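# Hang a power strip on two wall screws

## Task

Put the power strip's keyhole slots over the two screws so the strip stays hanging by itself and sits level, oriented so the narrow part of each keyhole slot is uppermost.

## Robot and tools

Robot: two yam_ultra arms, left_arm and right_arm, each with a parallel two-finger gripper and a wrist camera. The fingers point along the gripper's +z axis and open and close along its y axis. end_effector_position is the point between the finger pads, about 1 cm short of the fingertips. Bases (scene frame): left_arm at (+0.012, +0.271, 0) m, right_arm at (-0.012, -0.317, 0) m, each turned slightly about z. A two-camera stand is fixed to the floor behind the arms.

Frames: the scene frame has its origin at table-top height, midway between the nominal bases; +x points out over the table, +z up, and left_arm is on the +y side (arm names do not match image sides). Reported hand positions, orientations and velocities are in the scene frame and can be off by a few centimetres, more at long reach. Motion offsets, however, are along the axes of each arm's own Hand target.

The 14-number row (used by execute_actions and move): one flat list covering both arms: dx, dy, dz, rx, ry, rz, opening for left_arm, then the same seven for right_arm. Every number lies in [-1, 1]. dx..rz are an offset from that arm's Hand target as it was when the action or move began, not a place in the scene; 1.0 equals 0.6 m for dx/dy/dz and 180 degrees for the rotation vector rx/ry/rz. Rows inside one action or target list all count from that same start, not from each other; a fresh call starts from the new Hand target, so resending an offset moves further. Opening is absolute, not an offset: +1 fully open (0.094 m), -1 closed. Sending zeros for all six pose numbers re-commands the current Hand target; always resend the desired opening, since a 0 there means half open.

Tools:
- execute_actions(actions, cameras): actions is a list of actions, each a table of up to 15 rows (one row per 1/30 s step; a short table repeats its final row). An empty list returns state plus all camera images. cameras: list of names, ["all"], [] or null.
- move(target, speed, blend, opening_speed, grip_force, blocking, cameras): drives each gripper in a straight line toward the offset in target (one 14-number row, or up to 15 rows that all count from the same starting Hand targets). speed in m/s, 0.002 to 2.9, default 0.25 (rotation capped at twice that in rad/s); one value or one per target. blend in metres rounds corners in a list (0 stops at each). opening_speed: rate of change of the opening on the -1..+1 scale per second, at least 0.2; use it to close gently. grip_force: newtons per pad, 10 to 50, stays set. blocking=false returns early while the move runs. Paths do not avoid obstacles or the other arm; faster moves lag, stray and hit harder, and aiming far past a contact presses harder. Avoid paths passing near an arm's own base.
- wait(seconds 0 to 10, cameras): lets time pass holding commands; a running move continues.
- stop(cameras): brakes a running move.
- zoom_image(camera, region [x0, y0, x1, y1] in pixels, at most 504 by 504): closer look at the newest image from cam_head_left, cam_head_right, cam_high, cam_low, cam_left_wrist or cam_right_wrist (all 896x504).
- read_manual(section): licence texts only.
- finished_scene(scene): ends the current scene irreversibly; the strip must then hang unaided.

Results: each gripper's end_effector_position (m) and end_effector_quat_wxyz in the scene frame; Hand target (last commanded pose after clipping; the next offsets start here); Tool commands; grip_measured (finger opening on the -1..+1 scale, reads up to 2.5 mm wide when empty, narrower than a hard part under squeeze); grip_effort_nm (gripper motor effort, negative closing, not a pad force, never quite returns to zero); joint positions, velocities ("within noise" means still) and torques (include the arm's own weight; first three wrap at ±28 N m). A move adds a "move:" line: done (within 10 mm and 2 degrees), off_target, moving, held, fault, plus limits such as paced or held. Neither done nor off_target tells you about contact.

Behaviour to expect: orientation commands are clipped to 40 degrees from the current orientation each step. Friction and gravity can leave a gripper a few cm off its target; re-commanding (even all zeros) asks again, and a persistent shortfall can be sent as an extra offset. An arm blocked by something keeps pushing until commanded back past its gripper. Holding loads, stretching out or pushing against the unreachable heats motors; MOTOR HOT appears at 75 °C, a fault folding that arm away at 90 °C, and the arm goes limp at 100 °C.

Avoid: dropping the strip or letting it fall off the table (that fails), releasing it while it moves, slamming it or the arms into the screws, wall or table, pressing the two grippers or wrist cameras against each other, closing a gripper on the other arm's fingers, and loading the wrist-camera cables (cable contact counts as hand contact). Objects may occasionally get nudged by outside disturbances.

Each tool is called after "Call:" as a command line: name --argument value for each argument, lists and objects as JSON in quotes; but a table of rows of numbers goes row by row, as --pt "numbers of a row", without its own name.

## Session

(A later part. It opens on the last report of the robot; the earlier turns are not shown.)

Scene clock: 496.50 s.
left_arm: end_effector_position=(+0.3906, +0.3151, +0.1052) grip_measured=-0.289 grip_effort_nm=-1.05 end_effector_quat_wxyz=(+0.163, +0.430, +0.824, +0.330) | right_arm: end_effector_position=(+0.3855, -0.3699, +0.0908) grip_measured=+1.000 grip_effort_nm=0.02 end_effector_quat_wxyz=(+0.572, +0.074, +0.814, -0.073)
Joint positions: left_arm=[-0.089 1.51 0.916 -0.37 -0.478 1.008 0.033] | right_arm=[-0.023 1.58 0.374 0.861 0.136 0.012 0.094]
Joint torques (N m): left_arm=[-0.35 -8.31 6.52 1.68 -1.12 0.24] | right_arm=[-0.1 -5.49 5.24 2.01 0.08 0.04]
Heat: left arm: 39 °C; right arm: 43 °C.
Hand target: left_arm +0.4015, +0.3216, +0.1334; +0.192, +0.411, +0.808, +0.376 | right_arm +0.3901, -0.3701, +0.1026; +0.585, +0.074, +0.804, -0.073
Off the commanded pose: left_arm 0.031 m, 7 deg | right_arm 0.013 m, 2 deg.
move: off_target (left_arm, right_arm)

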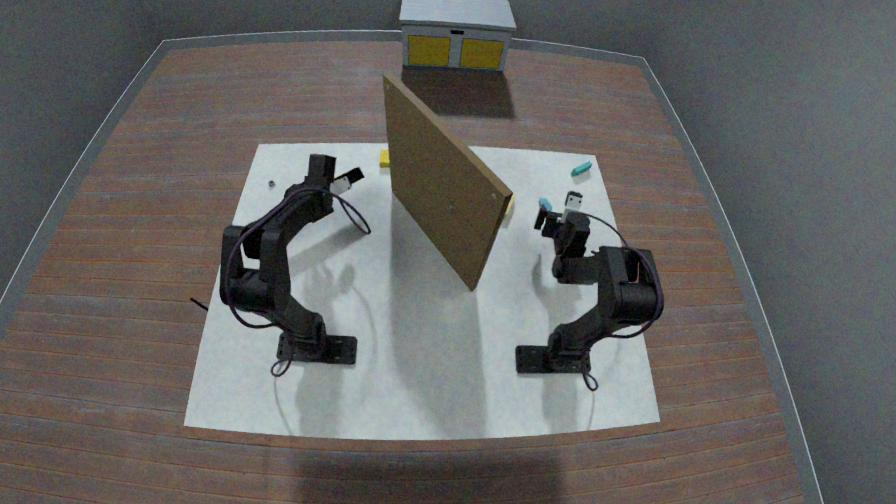

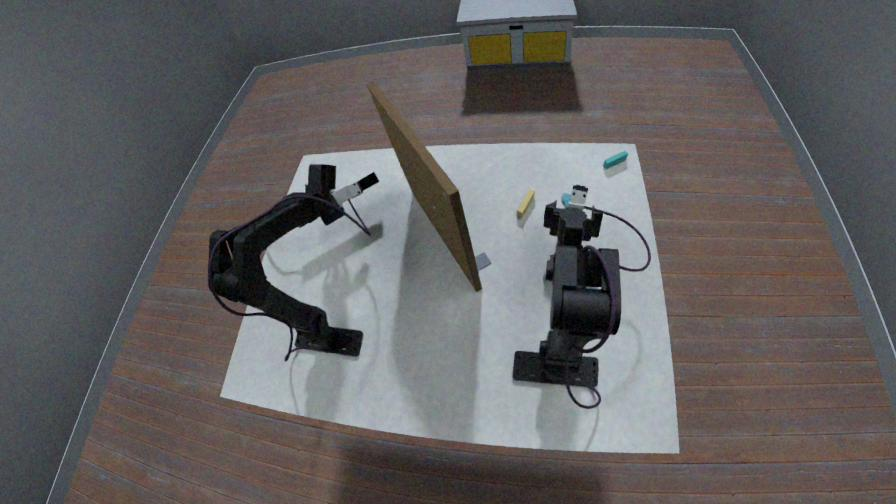

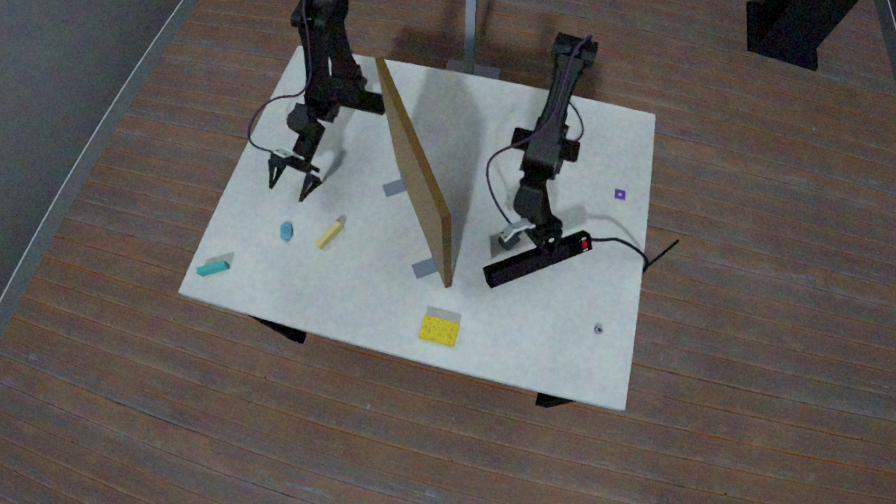

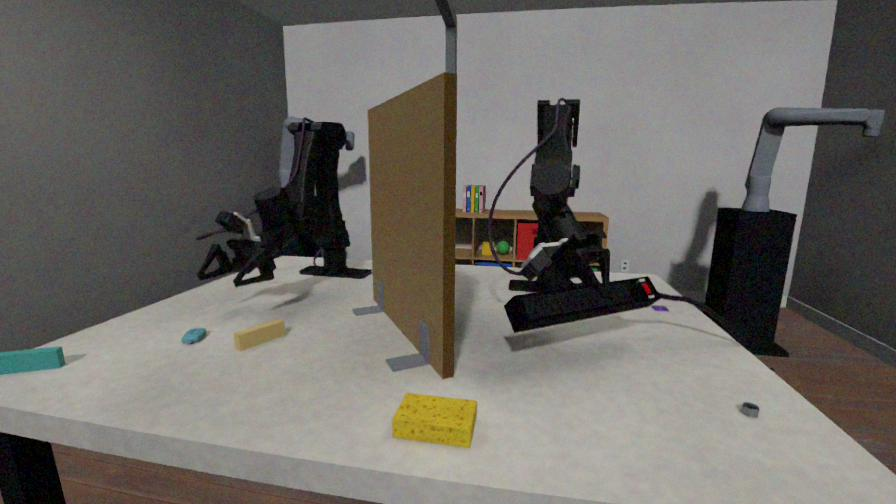

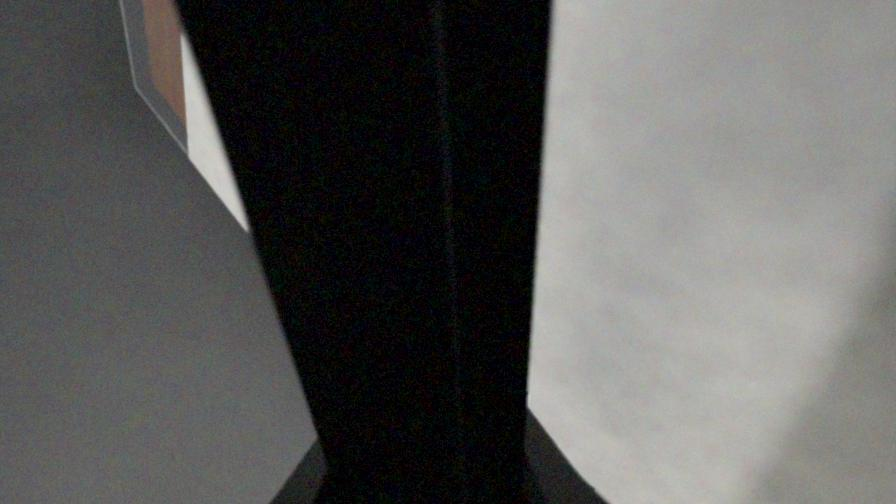

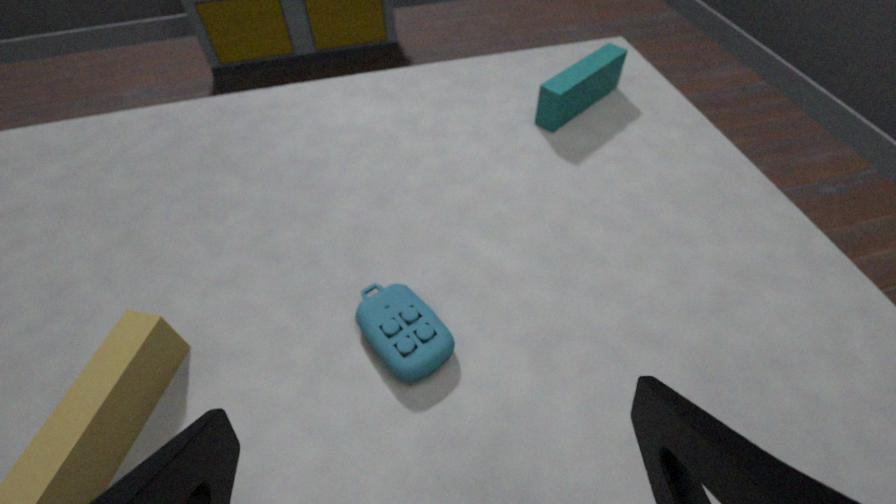

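Call:
move --target '[0,-0.0894,0.075,-0.05,0,0,-0.5,0,0,0,0,0,0,1]' --speed 0.12 --cameras '["cam_low","cam_left_wrist"]'

Call:
zoom_image --camera "cam_low" --region '[460, 230, 740, 390]'

Scene clock: 504.13 s.
left_arm: end_effector_position=(+0.3925, +0.3196, +0.0500) grip_measured=-0.289 grip_effort_nm=-1.05 end_effector_quat_wxyz=(+0.206, +0.410, +0.789, +0.409) | right_arm: end_effector_position=(+0.3855, -0.3699, +0.0908) grip_measured=+1.000 grip_effort_nm=0.02 end_effector_quat_wxyz=(+0.572, +0.074, +0.814, -0.073)
Joint positions: left_arm=[-0.129 1.63 0.607 0.24 -0.604 1.07 0.033] | right_arm=[-0.023 1.58 0.374 0.861 0.136 0.012 0.094]
Joint torques (N m): left_arm=[-0.38 -4.83 5.24 2.03 -0.83 0.21] | right_arm=[0.05 -5.57 5.12 2.01 0.06 0.01]
Heat: left arm: 39 °C; right arm: 43 °C.
Hand target: left_arm +0.4015, +0.3215, +0.0634; +0.223, +0.394, +0.776, +0.439 | right_arm +0.3901, -0.3701, +0.1026; +0.585, +0.074, +0.804, -0.073
Off the commanded pose: left_arm 0.016 m, 5 deg | right_arm 0.013 m, 2 deg.
move: off_target (left_arm, right_arm)
Images, in order (width x height): cam_low 896x504, cam_left_wrist 896x504.

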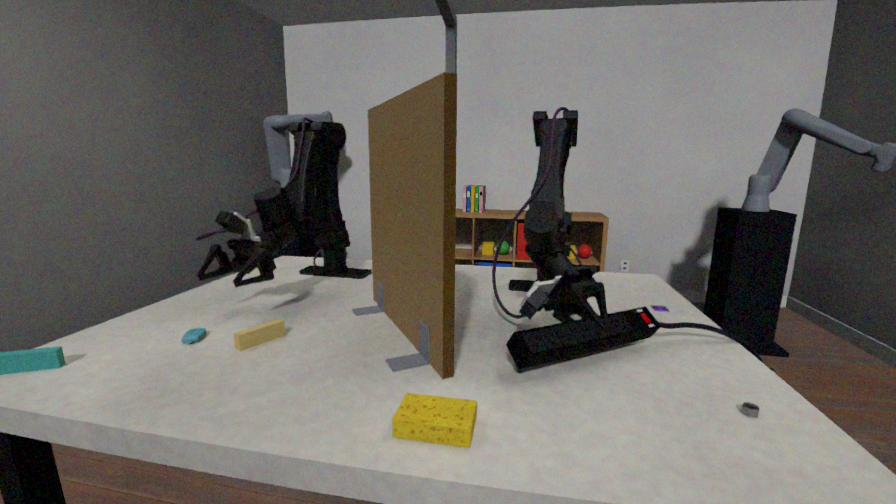

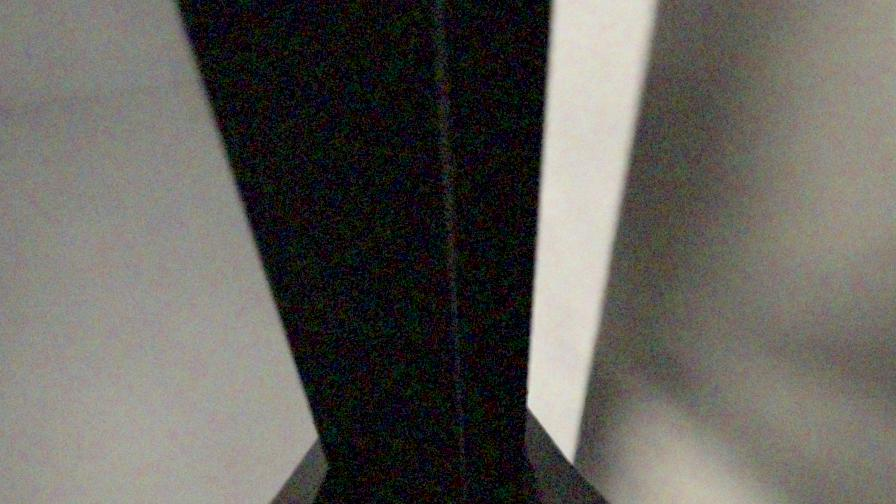

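Scaled by 1.800.

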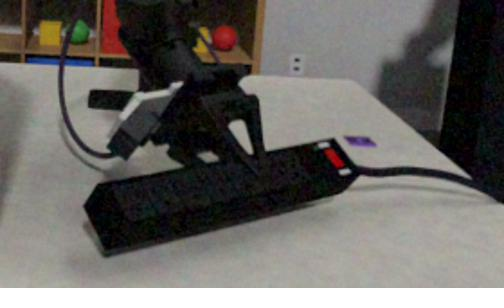

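Call:
move --target '[0,-0.04,0.029,-0.03,0,0,-0.5,0,0,0,0,0,0,1]' --speed 0.06 --cameras '["cam_low"]'

Call:
zoom_image --camera "cam_low" --region '[460, 230, 740, 390]'

Scene clock: 510.20 s.
left_arm: end_effector_position=(+0.4002, +0.3222, +0.0283) grip_measured=-0.289 grip_effort_nm=-1.05 end_effector_quat_wxyz=(+0.231, +0.394, +0.761, +0.461) | right_arm: end_effector_position=(+0.3855, -0.3699, +0.0908) grip_measured=+1.000 grip_effort_nm=0.02 end_effector_quat_wxyz=(+0.572, +0.074, +0.814, -0.073)
Joint positions: left_arm=[-0.149 1.811 0.514 0.649 -0.682 1.139 0.033] | right_arm=[-0.023 1.58 0.374 0.861 0.136 0.012 0.094]
Joint torques (N m): left_arm=[-0.65 -4.68 3.93 1.91 -0.53 0.11] | right_arm=[-0.12 -5.52 5.2 1.99 0.04 0]
Heat: left arm: 39 °C; right arm: 43 °C.
Hand target: left_arm +0.4036, +0.3230, +0.0339; +0.242, +0.383, +0.754, +0.475 | right_arm +0.3901, -0.3701, +0.1026; +0.585, +0.074, +0.804, -0.073
Off the commanded pose: left_arm 0.007 m, 2 deg | right_arm 0.013 m, 2 deg.
move: off_target (right_arm)
Images, in order (width x height): cam_low 896x504.

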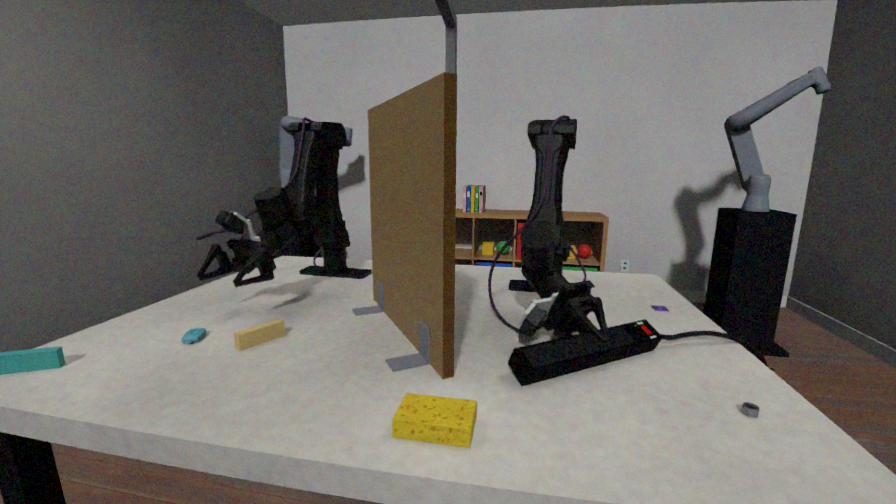

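Scaled by 1.800.

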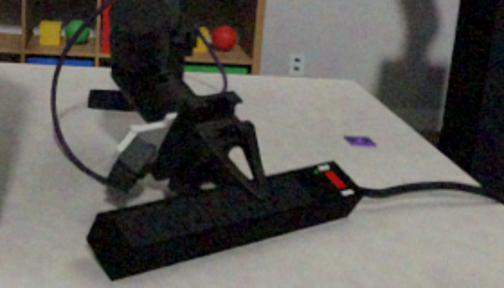

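Call:
move --pt "0 -0.0075 -0.0038 -0.045 0 0 -0.5 0 0 0 0 0 0 1" --speed 0.05 --cameras '["cam_low"]'

Call:
zoom_image --camera "cam_low" --region '[460, 230, 740, 390]'

Scene clock: 526.50 s.
left_arm: end_effector_position=(+0.4016, +0.3243, +0.0292) grip_measured=-0.289 grip_effort_nm=-1.05 end_effector_quat_wxyz=(+0.268, +0.362, +0.729, +0.515) | right_arm: end_effector_position=(+0.3855, -0.3699, +0.0908) grip_measured=+1.000 grip_effort_nm=0.02 end_effector_quat_wxyz=(+0.572, +0.074, +0.814, -0.073)
Joint positions: left_arm=[-0.172 1.972 0.443 1.063 -0.762 1.218 0.033] | right_arm=[-0.023 1.58 0.374 0.861 0.136 0.012 0.094]
Joint torques (N m): left_arm=[-0.98 -4.75 2.48 1.85 -0.52 0.3] | right_arm=[-0.05 -5.57 5.15 1.97 0.03 -0.03]
Heat: left arm: 38 °C; right arm: 43 °C.
Hand target: left_arm +0.4004, +0.3206, +0.0308; +0.268, +0.365, +0.719, +0.527 | right_arm +0.3901, -0.3701, +0.1026; +0.585, +0.074, +0.804, -0.073
Off the commanded pose: left_arm 0.004 m, 2 deg | right_arm 0.013 m, 2 deg.
move: off_target (right_arm)
Images, in order (width x height): cam_low 896x504.

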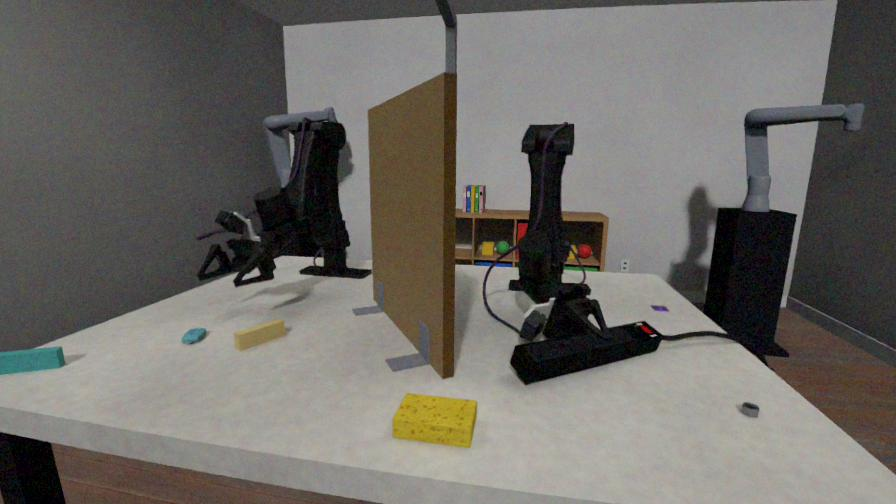

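Scaled by 1.800.

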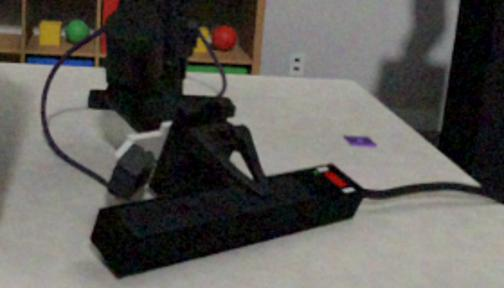

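Call:
move --pt "0 0 0 0 0 0 -0.16 0 0 0 0 0 0 1" --pt "0 -0.03 -0.09 0 0 0 -0.16 0 0 0 0 0 0 1" --speed '[0.05,0.04]' --opening_speed 0.3 --cameras '["cam_low","cam_high","cam_left_wrist"]'

Call:
zoom_image --camera "cam_low" --region '[460, 230, 740, 390]'

Scene clock: 534.83 s.
left_arm: end_effector_position=(+0.3608, +0.2898, +0.0339) grip_measured=-0.161 grip_effort_nm=0.02 end_effector_quat_wxyz=(+0.284, +0.349, +0.719, +0.529) | right_arm: end_effector_position=(+0.3855, -0.3699, +0.0908) grip_measured=+1.000 grip_effort_nm=0.02 end_effector_quat_wxyz=(+0.572, +0.074, +0.814, -0.073)
Joint positions: left_arm=[-0.365 1.935 0.317 1.12 -0.948 1.114 0.039] | right_arm=[-0.023 1.58 0.374 0.861 0.136 0.012 0.094]
Joint torques (N m): left_arm=[-0.99 -6.79 1.63 0.63 -0.37 -0.07] | right_arm=[-0.01 -5.57 5.16 2.02 0.03 0]
Heat: left arm: 38 °C; right arm: 43 °C.
Hand target: left_arm +0.3544, +0.2871, +0.0299; +0.268, +0.365, +0.719, +0.527 | right_arm +0.3901, -0.3701, +0.1026; +0.585, +0.074, +0.804, -0.073
Off the commanded pose: left_arm 0.008 m, 3 deg | right_arm 0.013 m, 2 deg.
move: off_target (left_arm, right_arm)
Images, in order (width x height): cam_high 896x504, cam_low 896x504, cam_left_wrist 896x504.

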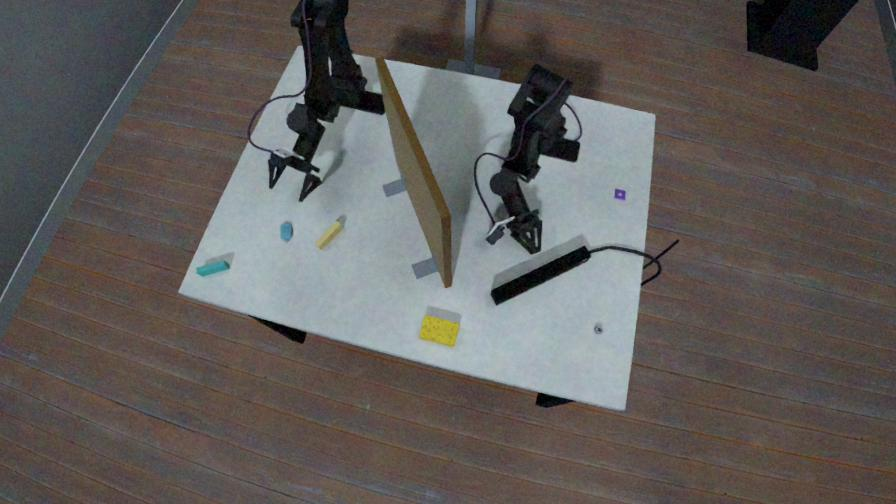

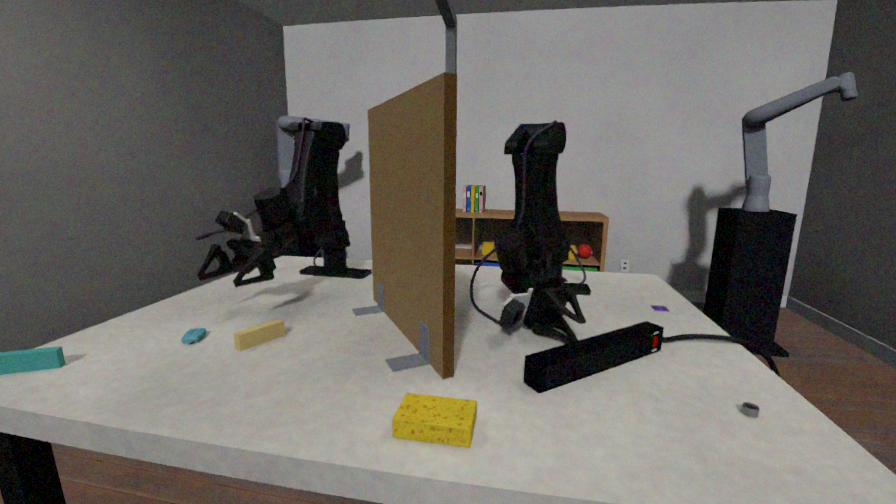

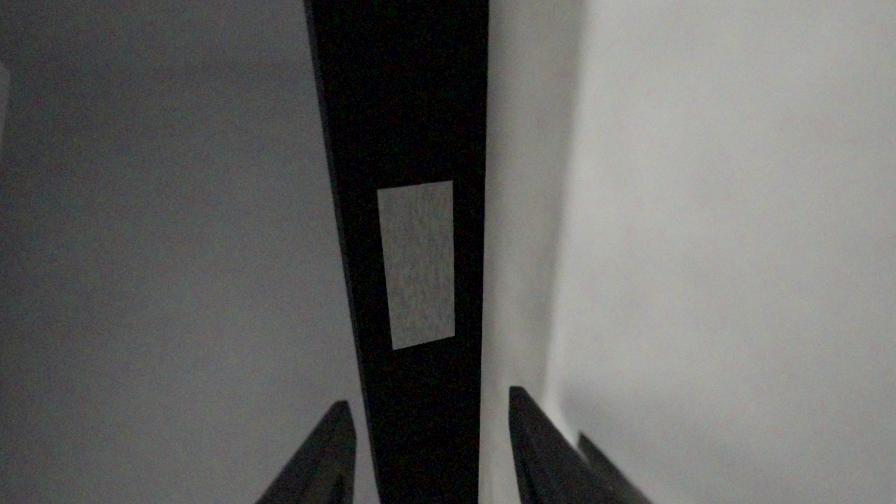

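Scaled by 1.800.

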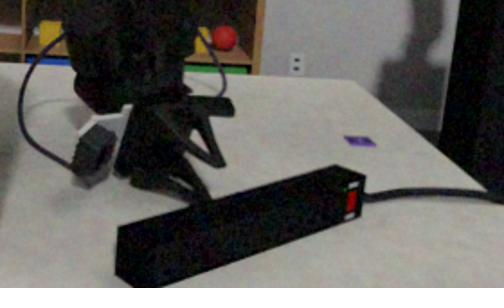

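Call:
zoom_image --camera "cam_high" --region '[480, 200, 700, 330]'

Call:
zoom_image --camera "cam_low" --region '[620, 290, 896, 440]'

Scaled by 2.291.

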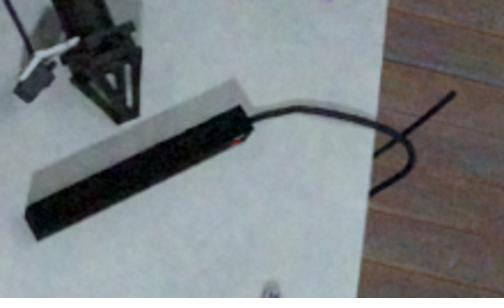

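Scaled by 1.826.

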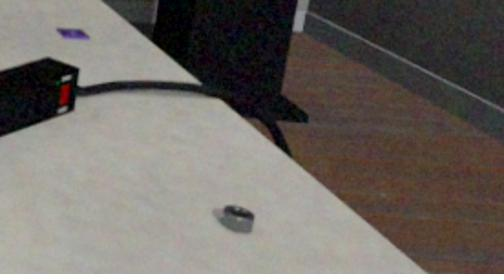

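Call:
move --pt "-0.002 0.162 -0.0395 0.1 0 0 1 0 0 0 0 0 0 1" --pt "-0.0072 0.1673 0.0877 0.4027 0.0092 -0.0121 1 0 0 0 0 0 0 1" --pt "-0.0072 0.0163 0.1352 0.4027 0.0092 -0.0121 1 0 0 0 0 0 0 1" --speed '[0.2,0.4,0.15]' --blend '[0.03,0.005,0]' --cameras '["cam_left_wrist"]'

Scene clock: 612.87 s.
left_arm: end_effector_position=(+0.4184, +0.3351, +0.0212) grip_measured=+0.999 grip_effort_nm=0.05 end_effector_quat_wxyz=(-0.007, +0.427, +0.904, +0.009) | right_arm: end_effector_position=(+0.3855, -0.3699, +0.0908) grip_measured=+1.000 grip_effort_nm=0.02 end_effector_quat_wxyz=(+0.572, +0.074, +0.814, -0.073)
Joint positions: left_arm=[0.161 2.168 1.667 -1.072 -0.023 1.025 0.094] | right_arm=[-0.023 1.58 0.374 0.861 0.136 0.012 0.094]
Joint torques (N m): left_arm=[-0.01 -8.35 5.48 0.22 0.24 0.15] | right_arm=[-0.14 -5.53 5.04 1.99 0.07 0]
Heat: left arm: 37 °C; right arm: 44 °C.
Hand target: left_arm +0.4218, +0.3309, +0.0148; +0.000, +0.433, +0.901, +0.000 | right_arm +0.3901, -0.3701, +0.1026; +0.585, +0.074, +0.804, -0.073
Off the commanded pose: left_arm 0.008 m, 2 deg | right_arm 0.013 m, 2 deg.
move: off_target (right_arm)
Images, in order (width x height): cam_left_wrist 896x504.

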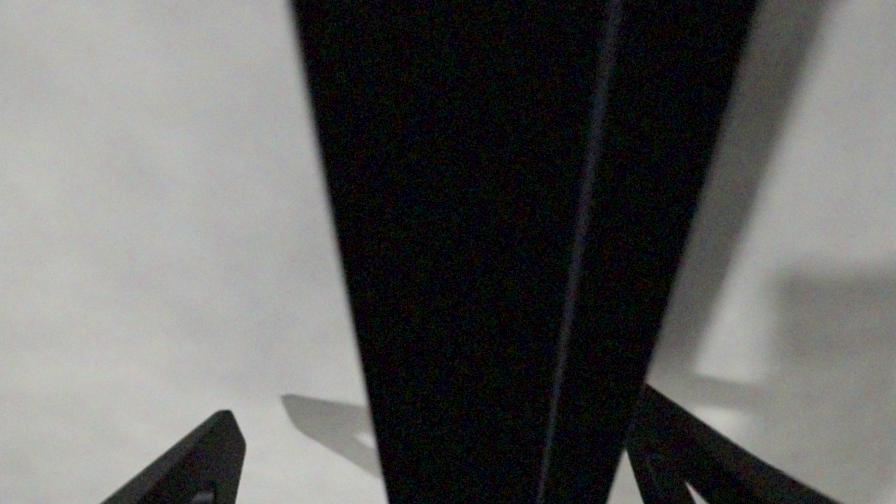

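Call:
move --pt "0 0 0 0 0 0 -0.5 0 0 0 0 0 0 1" --pt "0 0 -0.15 0 0 0 -0.5 0 0 0 0 0 0 1" --pt "-0.0772 -0.1723 -0.32 -0.1 -0.035 0.05 -0.5 0 0 0 0 0 0 1" --pt "-0.0772 -0.1723 -0.27 -0.3837 -0.1346 0.1853 -0.5 0 0 0 0 0 0 1" --speed '[0.1,0.12,0.25,0.4]' --blend '[0,0.02,0.03,0]' --cameras '["cam_left_wrist","cam_low","cam_high","cam_head_left"]'

Scene clock: 630.77 s.
left_arm: end_effector_position=(+0.3545, +0.2372, +0.1455) grip_measured=-0.290 grip_effort_nm=-1.05 end_effector_quat_wxyz=(+0.369, +0.587, +0.611, +0.383) | right_arm: end_effector_position=(+0.3855, -0.3699, +0.0908) grip_measured=+1.000 grip_effort_nm=0.02 end_effector_quat_wxyz=(+0.572, +0.074, +0.814, -0.073)
Joint positions: left_arm=[-0.207 1.041 0.432 0.144 -0.236 1.453 0.033] | right_arm=[-0.023 1.58 0.374 0.861 0.136 0.012 0.094]
Joint torques (N m): left_arm=[0.28 -2.58 7.42 2.85 0.12 0.53] | right_arm=[-0.03 -5.53 5.26 2 0.07 0.01]
Heat: left arm: 38 °C; right arm: 44 °C.
Hand target: left_arm +0.3701, +0.2301, +0.1768; +0.415, +0.572, +0.572, +0.415 | right_arm +0.3901, -0.3701, +0.1026; +0.585, +0.074, +0.804, -0.073
Off the commanded pose: left_arm 0.036 m, 8 deg | right_arm 0.013 m, 2 deg.
move: off_target (left_arm, right_arm)
Images, in order (width x height): cam_head_left 896x504, cam_high 896x504, cam_low 896x504, cam_left_wrist 896x504.

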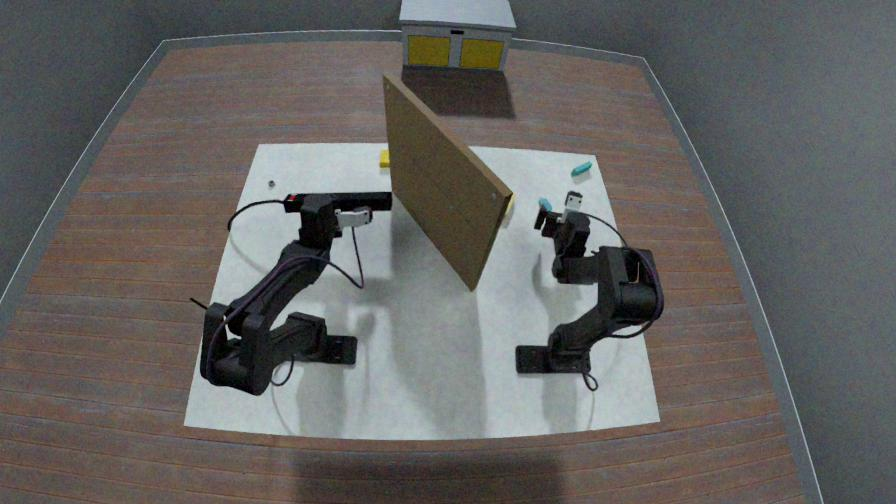

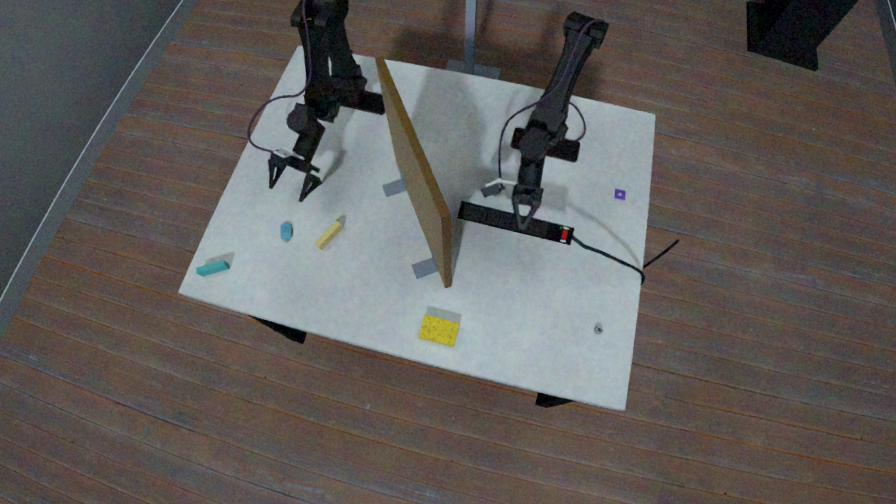

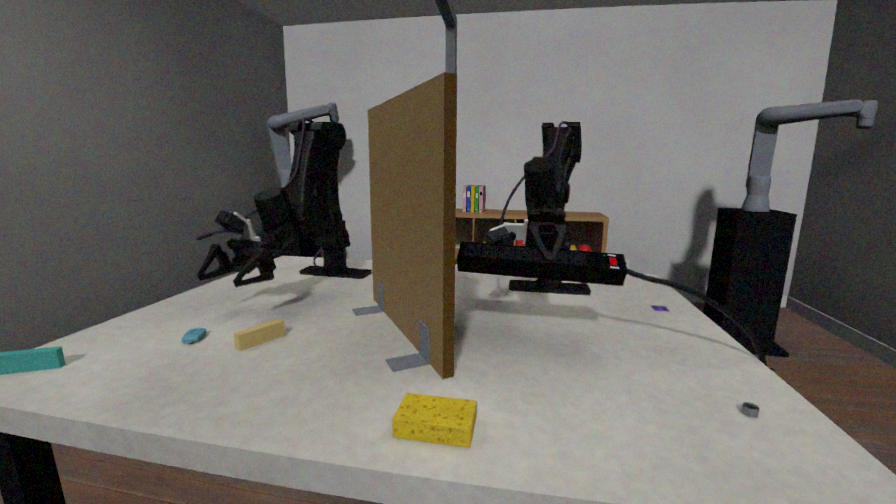

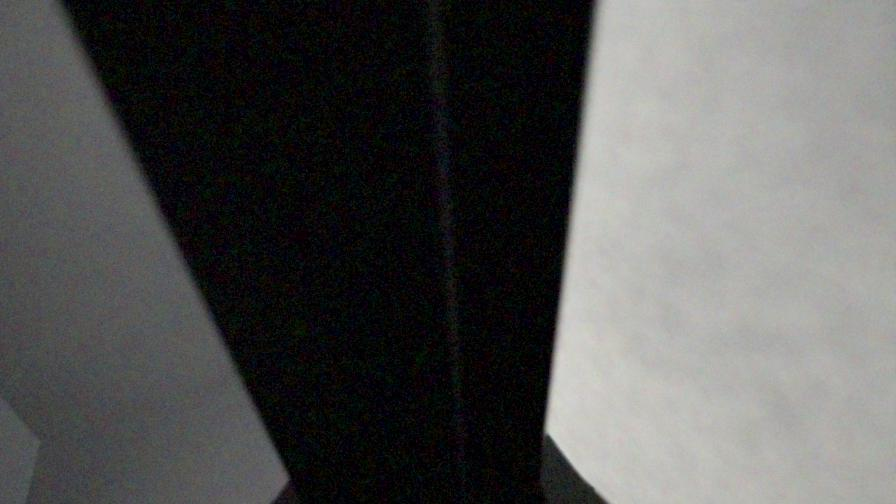

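Call:
move --target '[0,-0.155,0.05,-0.02,0,0,-0.5,0,0,0,0,0,0,1]' --speed 0.15 --cameras '["cam_low"]'

Call:
zoom_image --camera "cam_low" --region '[420, 200, 780, 400]'

Scene clock: 636.93 s.
left_arm: end_effector_position=(+0.3594, +0.2360, +0.0526) grip_measured=-0.290 grip_effort_nm=-1.05 end_effector_quat_wxyz=(+0.393, +0.577, +0.590, +0.407) | right_arm: end_effector_position=(+0.3855, -0.3699, +0.0908) grip_measured=+1.000 grip_effort_nm=0.02 end_effector_quat_wxyz=(+0.572, +0.074, +0.814, -0.073)
Joint positions: left_arm=[-0.207 1.632 0.153 1.098 -0.236 1.485 0.033] | right_arm=[-0.023 1.58 0.374 0.861 0.136 0.012 0.094]
Joint torques (N m): left_arm=[0.18 -3.64 3.77 2.8 0.12 0.31] | right_arm=[-0.1 -5.57 5.14 2.01 0.07 -0.01]
Heat: left arm: 38 °C; right arm: 44 °C.
Hand target: left_arm +0.3698, +0.2302, +0.0791; +0.433, +0.559, +0.559, +0.433 | right_arm +0.3901, -0.3701, +0.1026; +0.585, +0.074, +0.804, -0.073
Off the commanded pose: left_arm 0.029 m, 7 deg | right_arm 0.013 m, 2 deg.
move: off_target (left_arm, right_arm)
Images, in order (width x height): cam_low 896x504.

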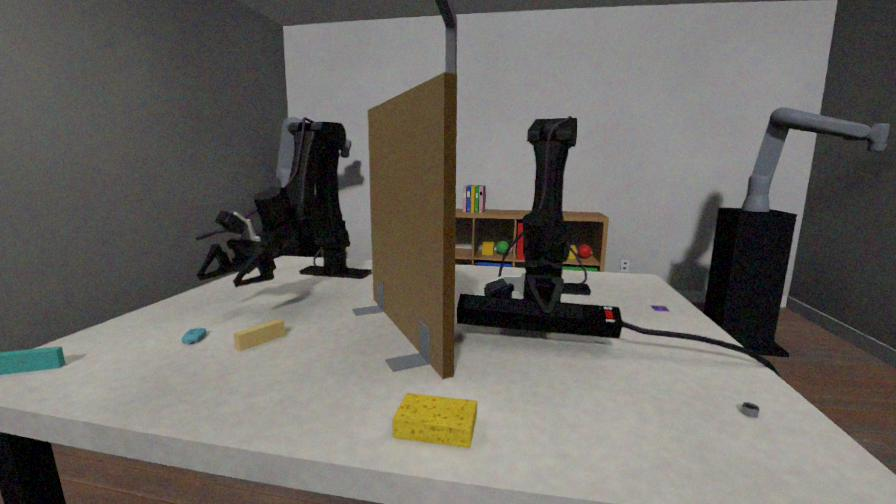

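Scaled by 1.400.

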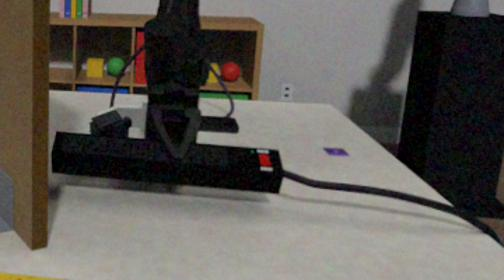

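Call:
move --target '[0,-0.055,0.012,-0.02,0,0,-0.5,0,0,0,0,0,0,1]' --speed 0.06 --cameras '["cam_low"]'

Call:
zoom_image --camera "cam_low" --region '[420, 200, 780, 400]'

Scene clock: 641.67 s.
left_arm: end_effector_position=(+0.3614, +0.2357, +0.0263) grip_measured=-0.290 grip_effort_nm=-1.05 end_effector_quat_wxyz=(+0.401, +0.571, +0.585, +0.413) | right_arm: end_effector_position=(+0.3855, -0.3699, +0.0908) grip_measured=+1.000 grip_effort_nm=0.02 end_effector_quat_wxyz=(+0.572, +0.074, +0.814, -0.073)
Joint positions: left_arm=[-0.207 1.952 0.141 1.458 -0.237 1.486 0.033] | right_arm=[-0.023 1.58 0.374 0.861 0.136 0.012 0.094]
Joint torques (N m): left_arm=[-0.46 -3.81 1.91 2.62 -0.04 0.27] | right_arm=[-0.09 -5.59 5.23 2.01 0.05 0.04]
Heat: left arm: 38 °C; right arm: 44 °C.
Hand target: left_arm +0.3685, +0.2301, +0.0454; +0.451, +0.545, +0.545, +0.450 | right_arm +0.3901, -0.3701, +0.1026; +0.585, +0.074, +0.804, -0.073
Off the commanded pose: left_arm 0.021 m, 9 deg | right_arm 0.013 m, 2 deg.
joint sent to its limit (left arm) — joint 4 (wrist pitch), upper limit. The joint targets are off in position and orientation.
move: off_target (left_arm, right_arm)
Images, in order (width x height): cam_low 896x504.

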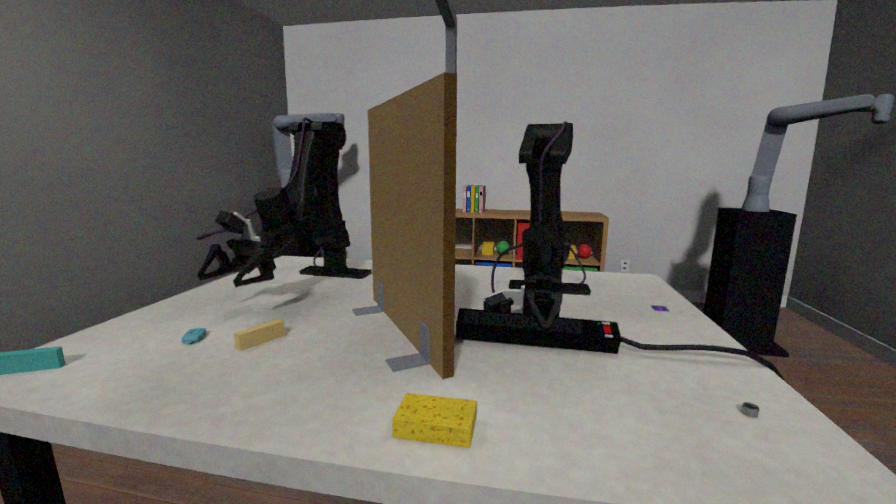

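Scaled by 1.400.

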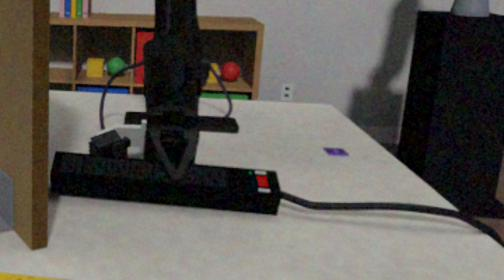

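Call:
move --target '[0,0.01,0,0.02,0,0,-0.17,0,0,0,0,0,0,1]' --speed 0.05 --opening_speed 0.3 --cameras '["cam_low","cam_left_wrist"]'

Call:
zoom_image --camera "cam_low" --region '[440, 260, 680, 380]'

Scene clock: 647.73 s.
left_arm: end_effector_position=(+0.3616, +0.2357, +0.0269) grip_measured=-0.171 grip_effort_nm=0.04 end_effector_quat_wxyz=(+0.400, +0.573, +0.582, +0.416) | right_arm: end_effector_position=(+0.3855, -0.3699, +0.0908) grip_measured=+1.000 grip_effort_nm=0.02 end_effector_quat_wxyz=(+0.572, +0.074, +0.814, -0.073)
Joint positions: left_arm=[-0.207 1.951 0.141 1.458 -0.237 1.497 0.039] | right_arm=[-0.023 1.58 0.374 0.861 0.136 0.012 0.094]
Joint torques (N m): left_arm=[0.21 -6.76 1.95 2.24 0.13 0.2] | right_arm=[0.05 -5.5 5.23 2 0.05 0.01]
Heat: left arm: 38 °C; right arm: 44 °C.
Hand target: left_arm +0.3697, +0.2301, +0.0513; +0.433, +0.559, +0.559, +0.433 | right_arm +0.3901, -0.3701, +0.1026; +0.585, +0.074, +0.804, -0.073
Off the commanded pose: left_arm 0.026 m, 5 deg | right_arm 0.013 m, 2 deg.
move: off_target (left_arm, right_arm)
Images, in order (width x height): cam_low 896x504, cam_left_wrist 896x504.

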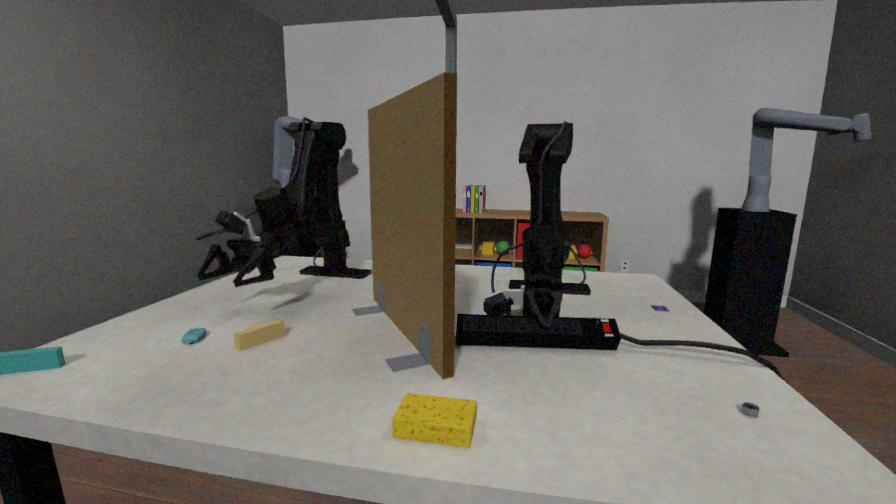

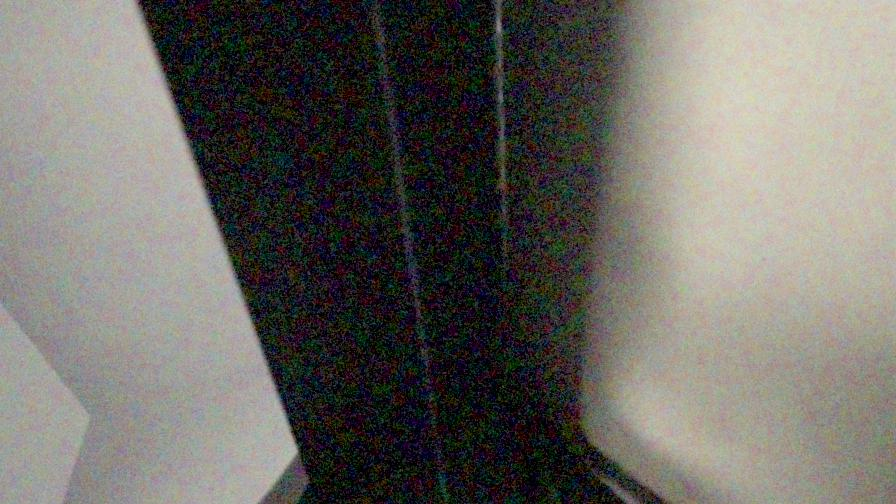

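Scaled by 2.100.

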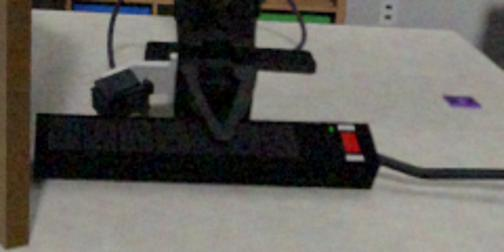

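Call:
move --target '[0,-0.017,-0.056,0,0,0,-0.17,0,0,0,0,0,0,1]' --speed 0.05 --cameras '["cam_low","cam_left_wrist"]'

Call:
zoom_image --camera "cam_low" --region '[440, 260, 680, 380]'

Scene clock: 655.13 s.
left_arm: end_effector_position=(+0.3312, +0.2361, +0.0283) grip_measured=-0.171 grip_effort_nm=0.03 end_effector_quat_wxyz=(+0.392, +0.582, +0.582, +0.411) | right_arm: end_effector_position=(+0.3855, -0.3699, +0.0908) grip_measured=+1.000 grip_effort_nm=0.02 end_effector_quat_wxyz=(+0.572, +0.074, +0.814, -0.073)
Joint positions: left_arm=[-0.242 1.879 0.029 1.473 -0.265 1.493 0.039] | right_arm=[-0.023 1.58 0.374 0.861 0.136 0.012 0.094]
Joint torques (N m): left_arm=[-0.98 -5.16 0.57 2.45 -0.11 -0.01] | right_arm=[-0.02 -5.68 5.19 2.02 0.02 -0.02]
Heat: left arm: 38 °C; right arm: 44 °C.
Hand target: left_arm +0.3346, +0.2301, +0.0498; +0.433, +0.559, +0.559, +0.433 | right_arm +0.3901, -0.3701, +0.1026; +0.585, +0.074, +0.804, -0.073
Off the commanded pose: left_arm 0.023 m, 7 deg | right_arm 0.013 m, 2 deg.
joint sent to its limit (left arm) — joint 4 (wrist pitch), upper limit. The joint targets are off in position, not in orientation.
move: off_target (left_arm, right_arm)
Images, in order (width x height): cam_low 896x504, cam_left_wrist 896x504.

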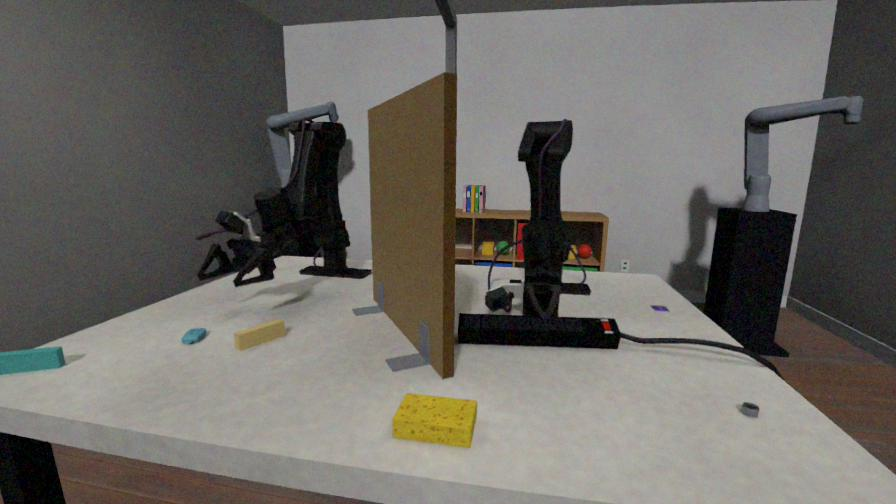

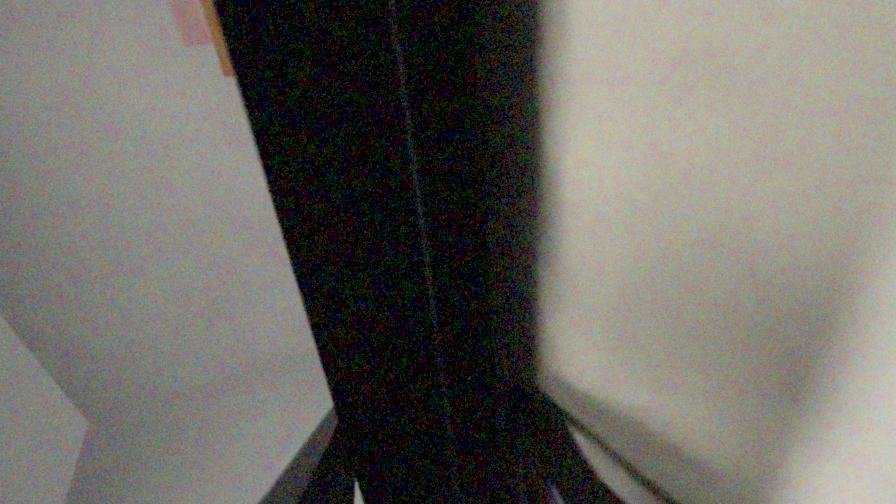

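Scaled by 2.100.

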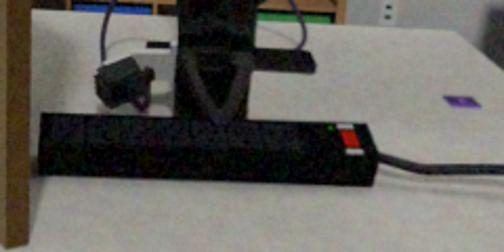

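Call:
move --target '[0,-0.025,-0.09,0,0,0,-0.17,0,0,0,0,0,0,1]' --speed 0.05 --cameras '["cam_low","cam_left_wrist"]'

Call:
zoom_image --camera "cam_low" --region '[440, 260, 680, 380]'

Scene clock: 662.73 s.
left_arm: end_effector_position=(+0.2841, +0.2287, +0.0556) grip_measured=-0.171 grip_effort_nm=0.03 end_effector_quat_wxyz=(+0.355, +0.552, +0.627, +0.419) | right_arm: end_effector_position=(+0.3855, -0.3699, +0.0908) grip_measured=+1.000 grip_effort_nm=0.02 end_effector_quat_wxyz=(+0.572, +0.074, +0.814, -0.073)
Joint positions: left_arm=[-0.541 1.124 0.001 0.606 -0.638 1.265 0.039] | right_arm=[-0.023 1.58 0.374 0.861 0.136 0.012 0.094]
Joint torques (N m): left_arm=[0.59 -2.58 4.93 0.87 -0.03 0.08] | right_arm=[-0.03 -5.6 5.19 1.99 0.04 -0.03]
Heat: left arm: 37 °C; right arm: 44 °C.
Hand target: left_arm +0.2785, +0.2301, +0.0487; +0.433, +0.559, +0.559, +0.433 | right_arm +0.3901, -0.3701, +0.1026; +0.585, +0.074, +0.804, -0.073
Off the commanded pose: left_arm 0.009 m, 12 deg | right_arm 0.013 m, 2 deg.
joint sent to its limit (left arm) — joint 3 (elbow), lower limit, where the elbow is as bent as it goes. The joint targets are off in orientation, not in position.
move: off_target (left_arm, right_arm)
Images, in order (width x height): cam_low 896x504, cam_left_wrist 896x504.

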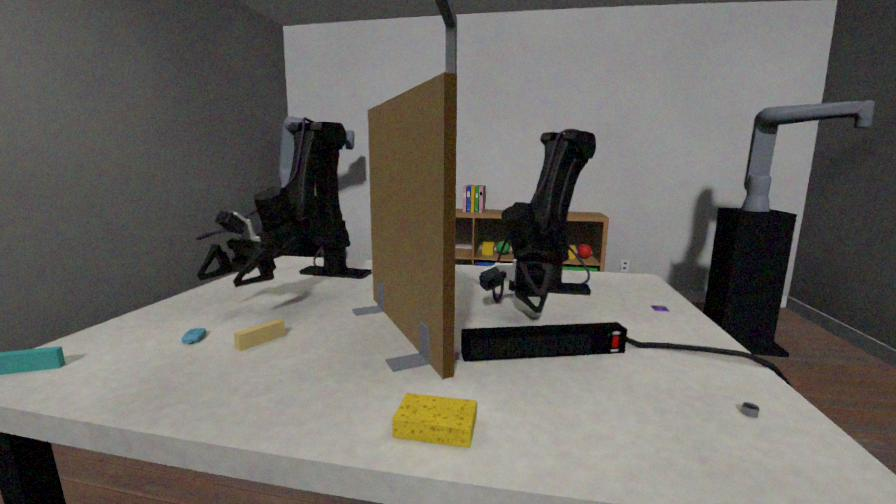

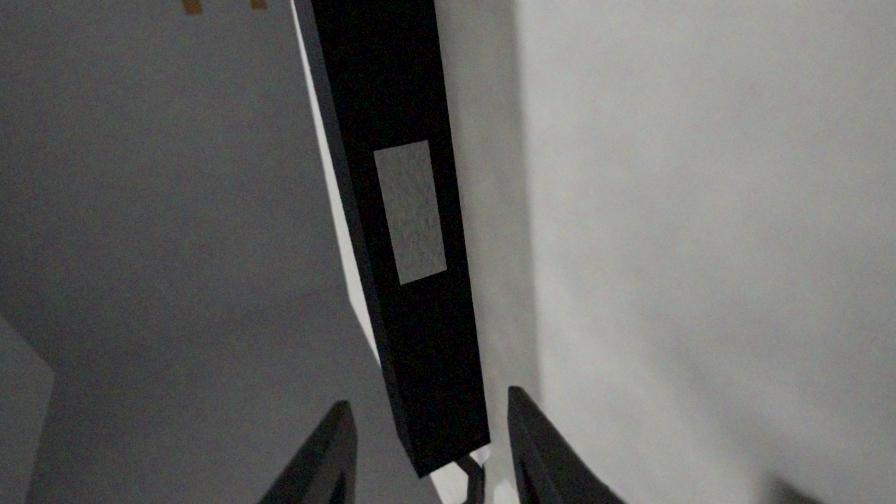

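Scaled by 2.100.

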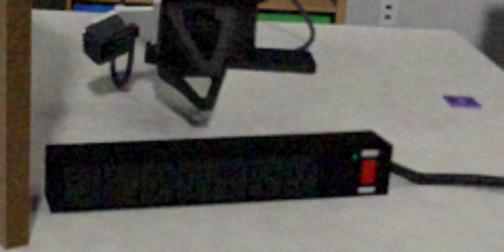

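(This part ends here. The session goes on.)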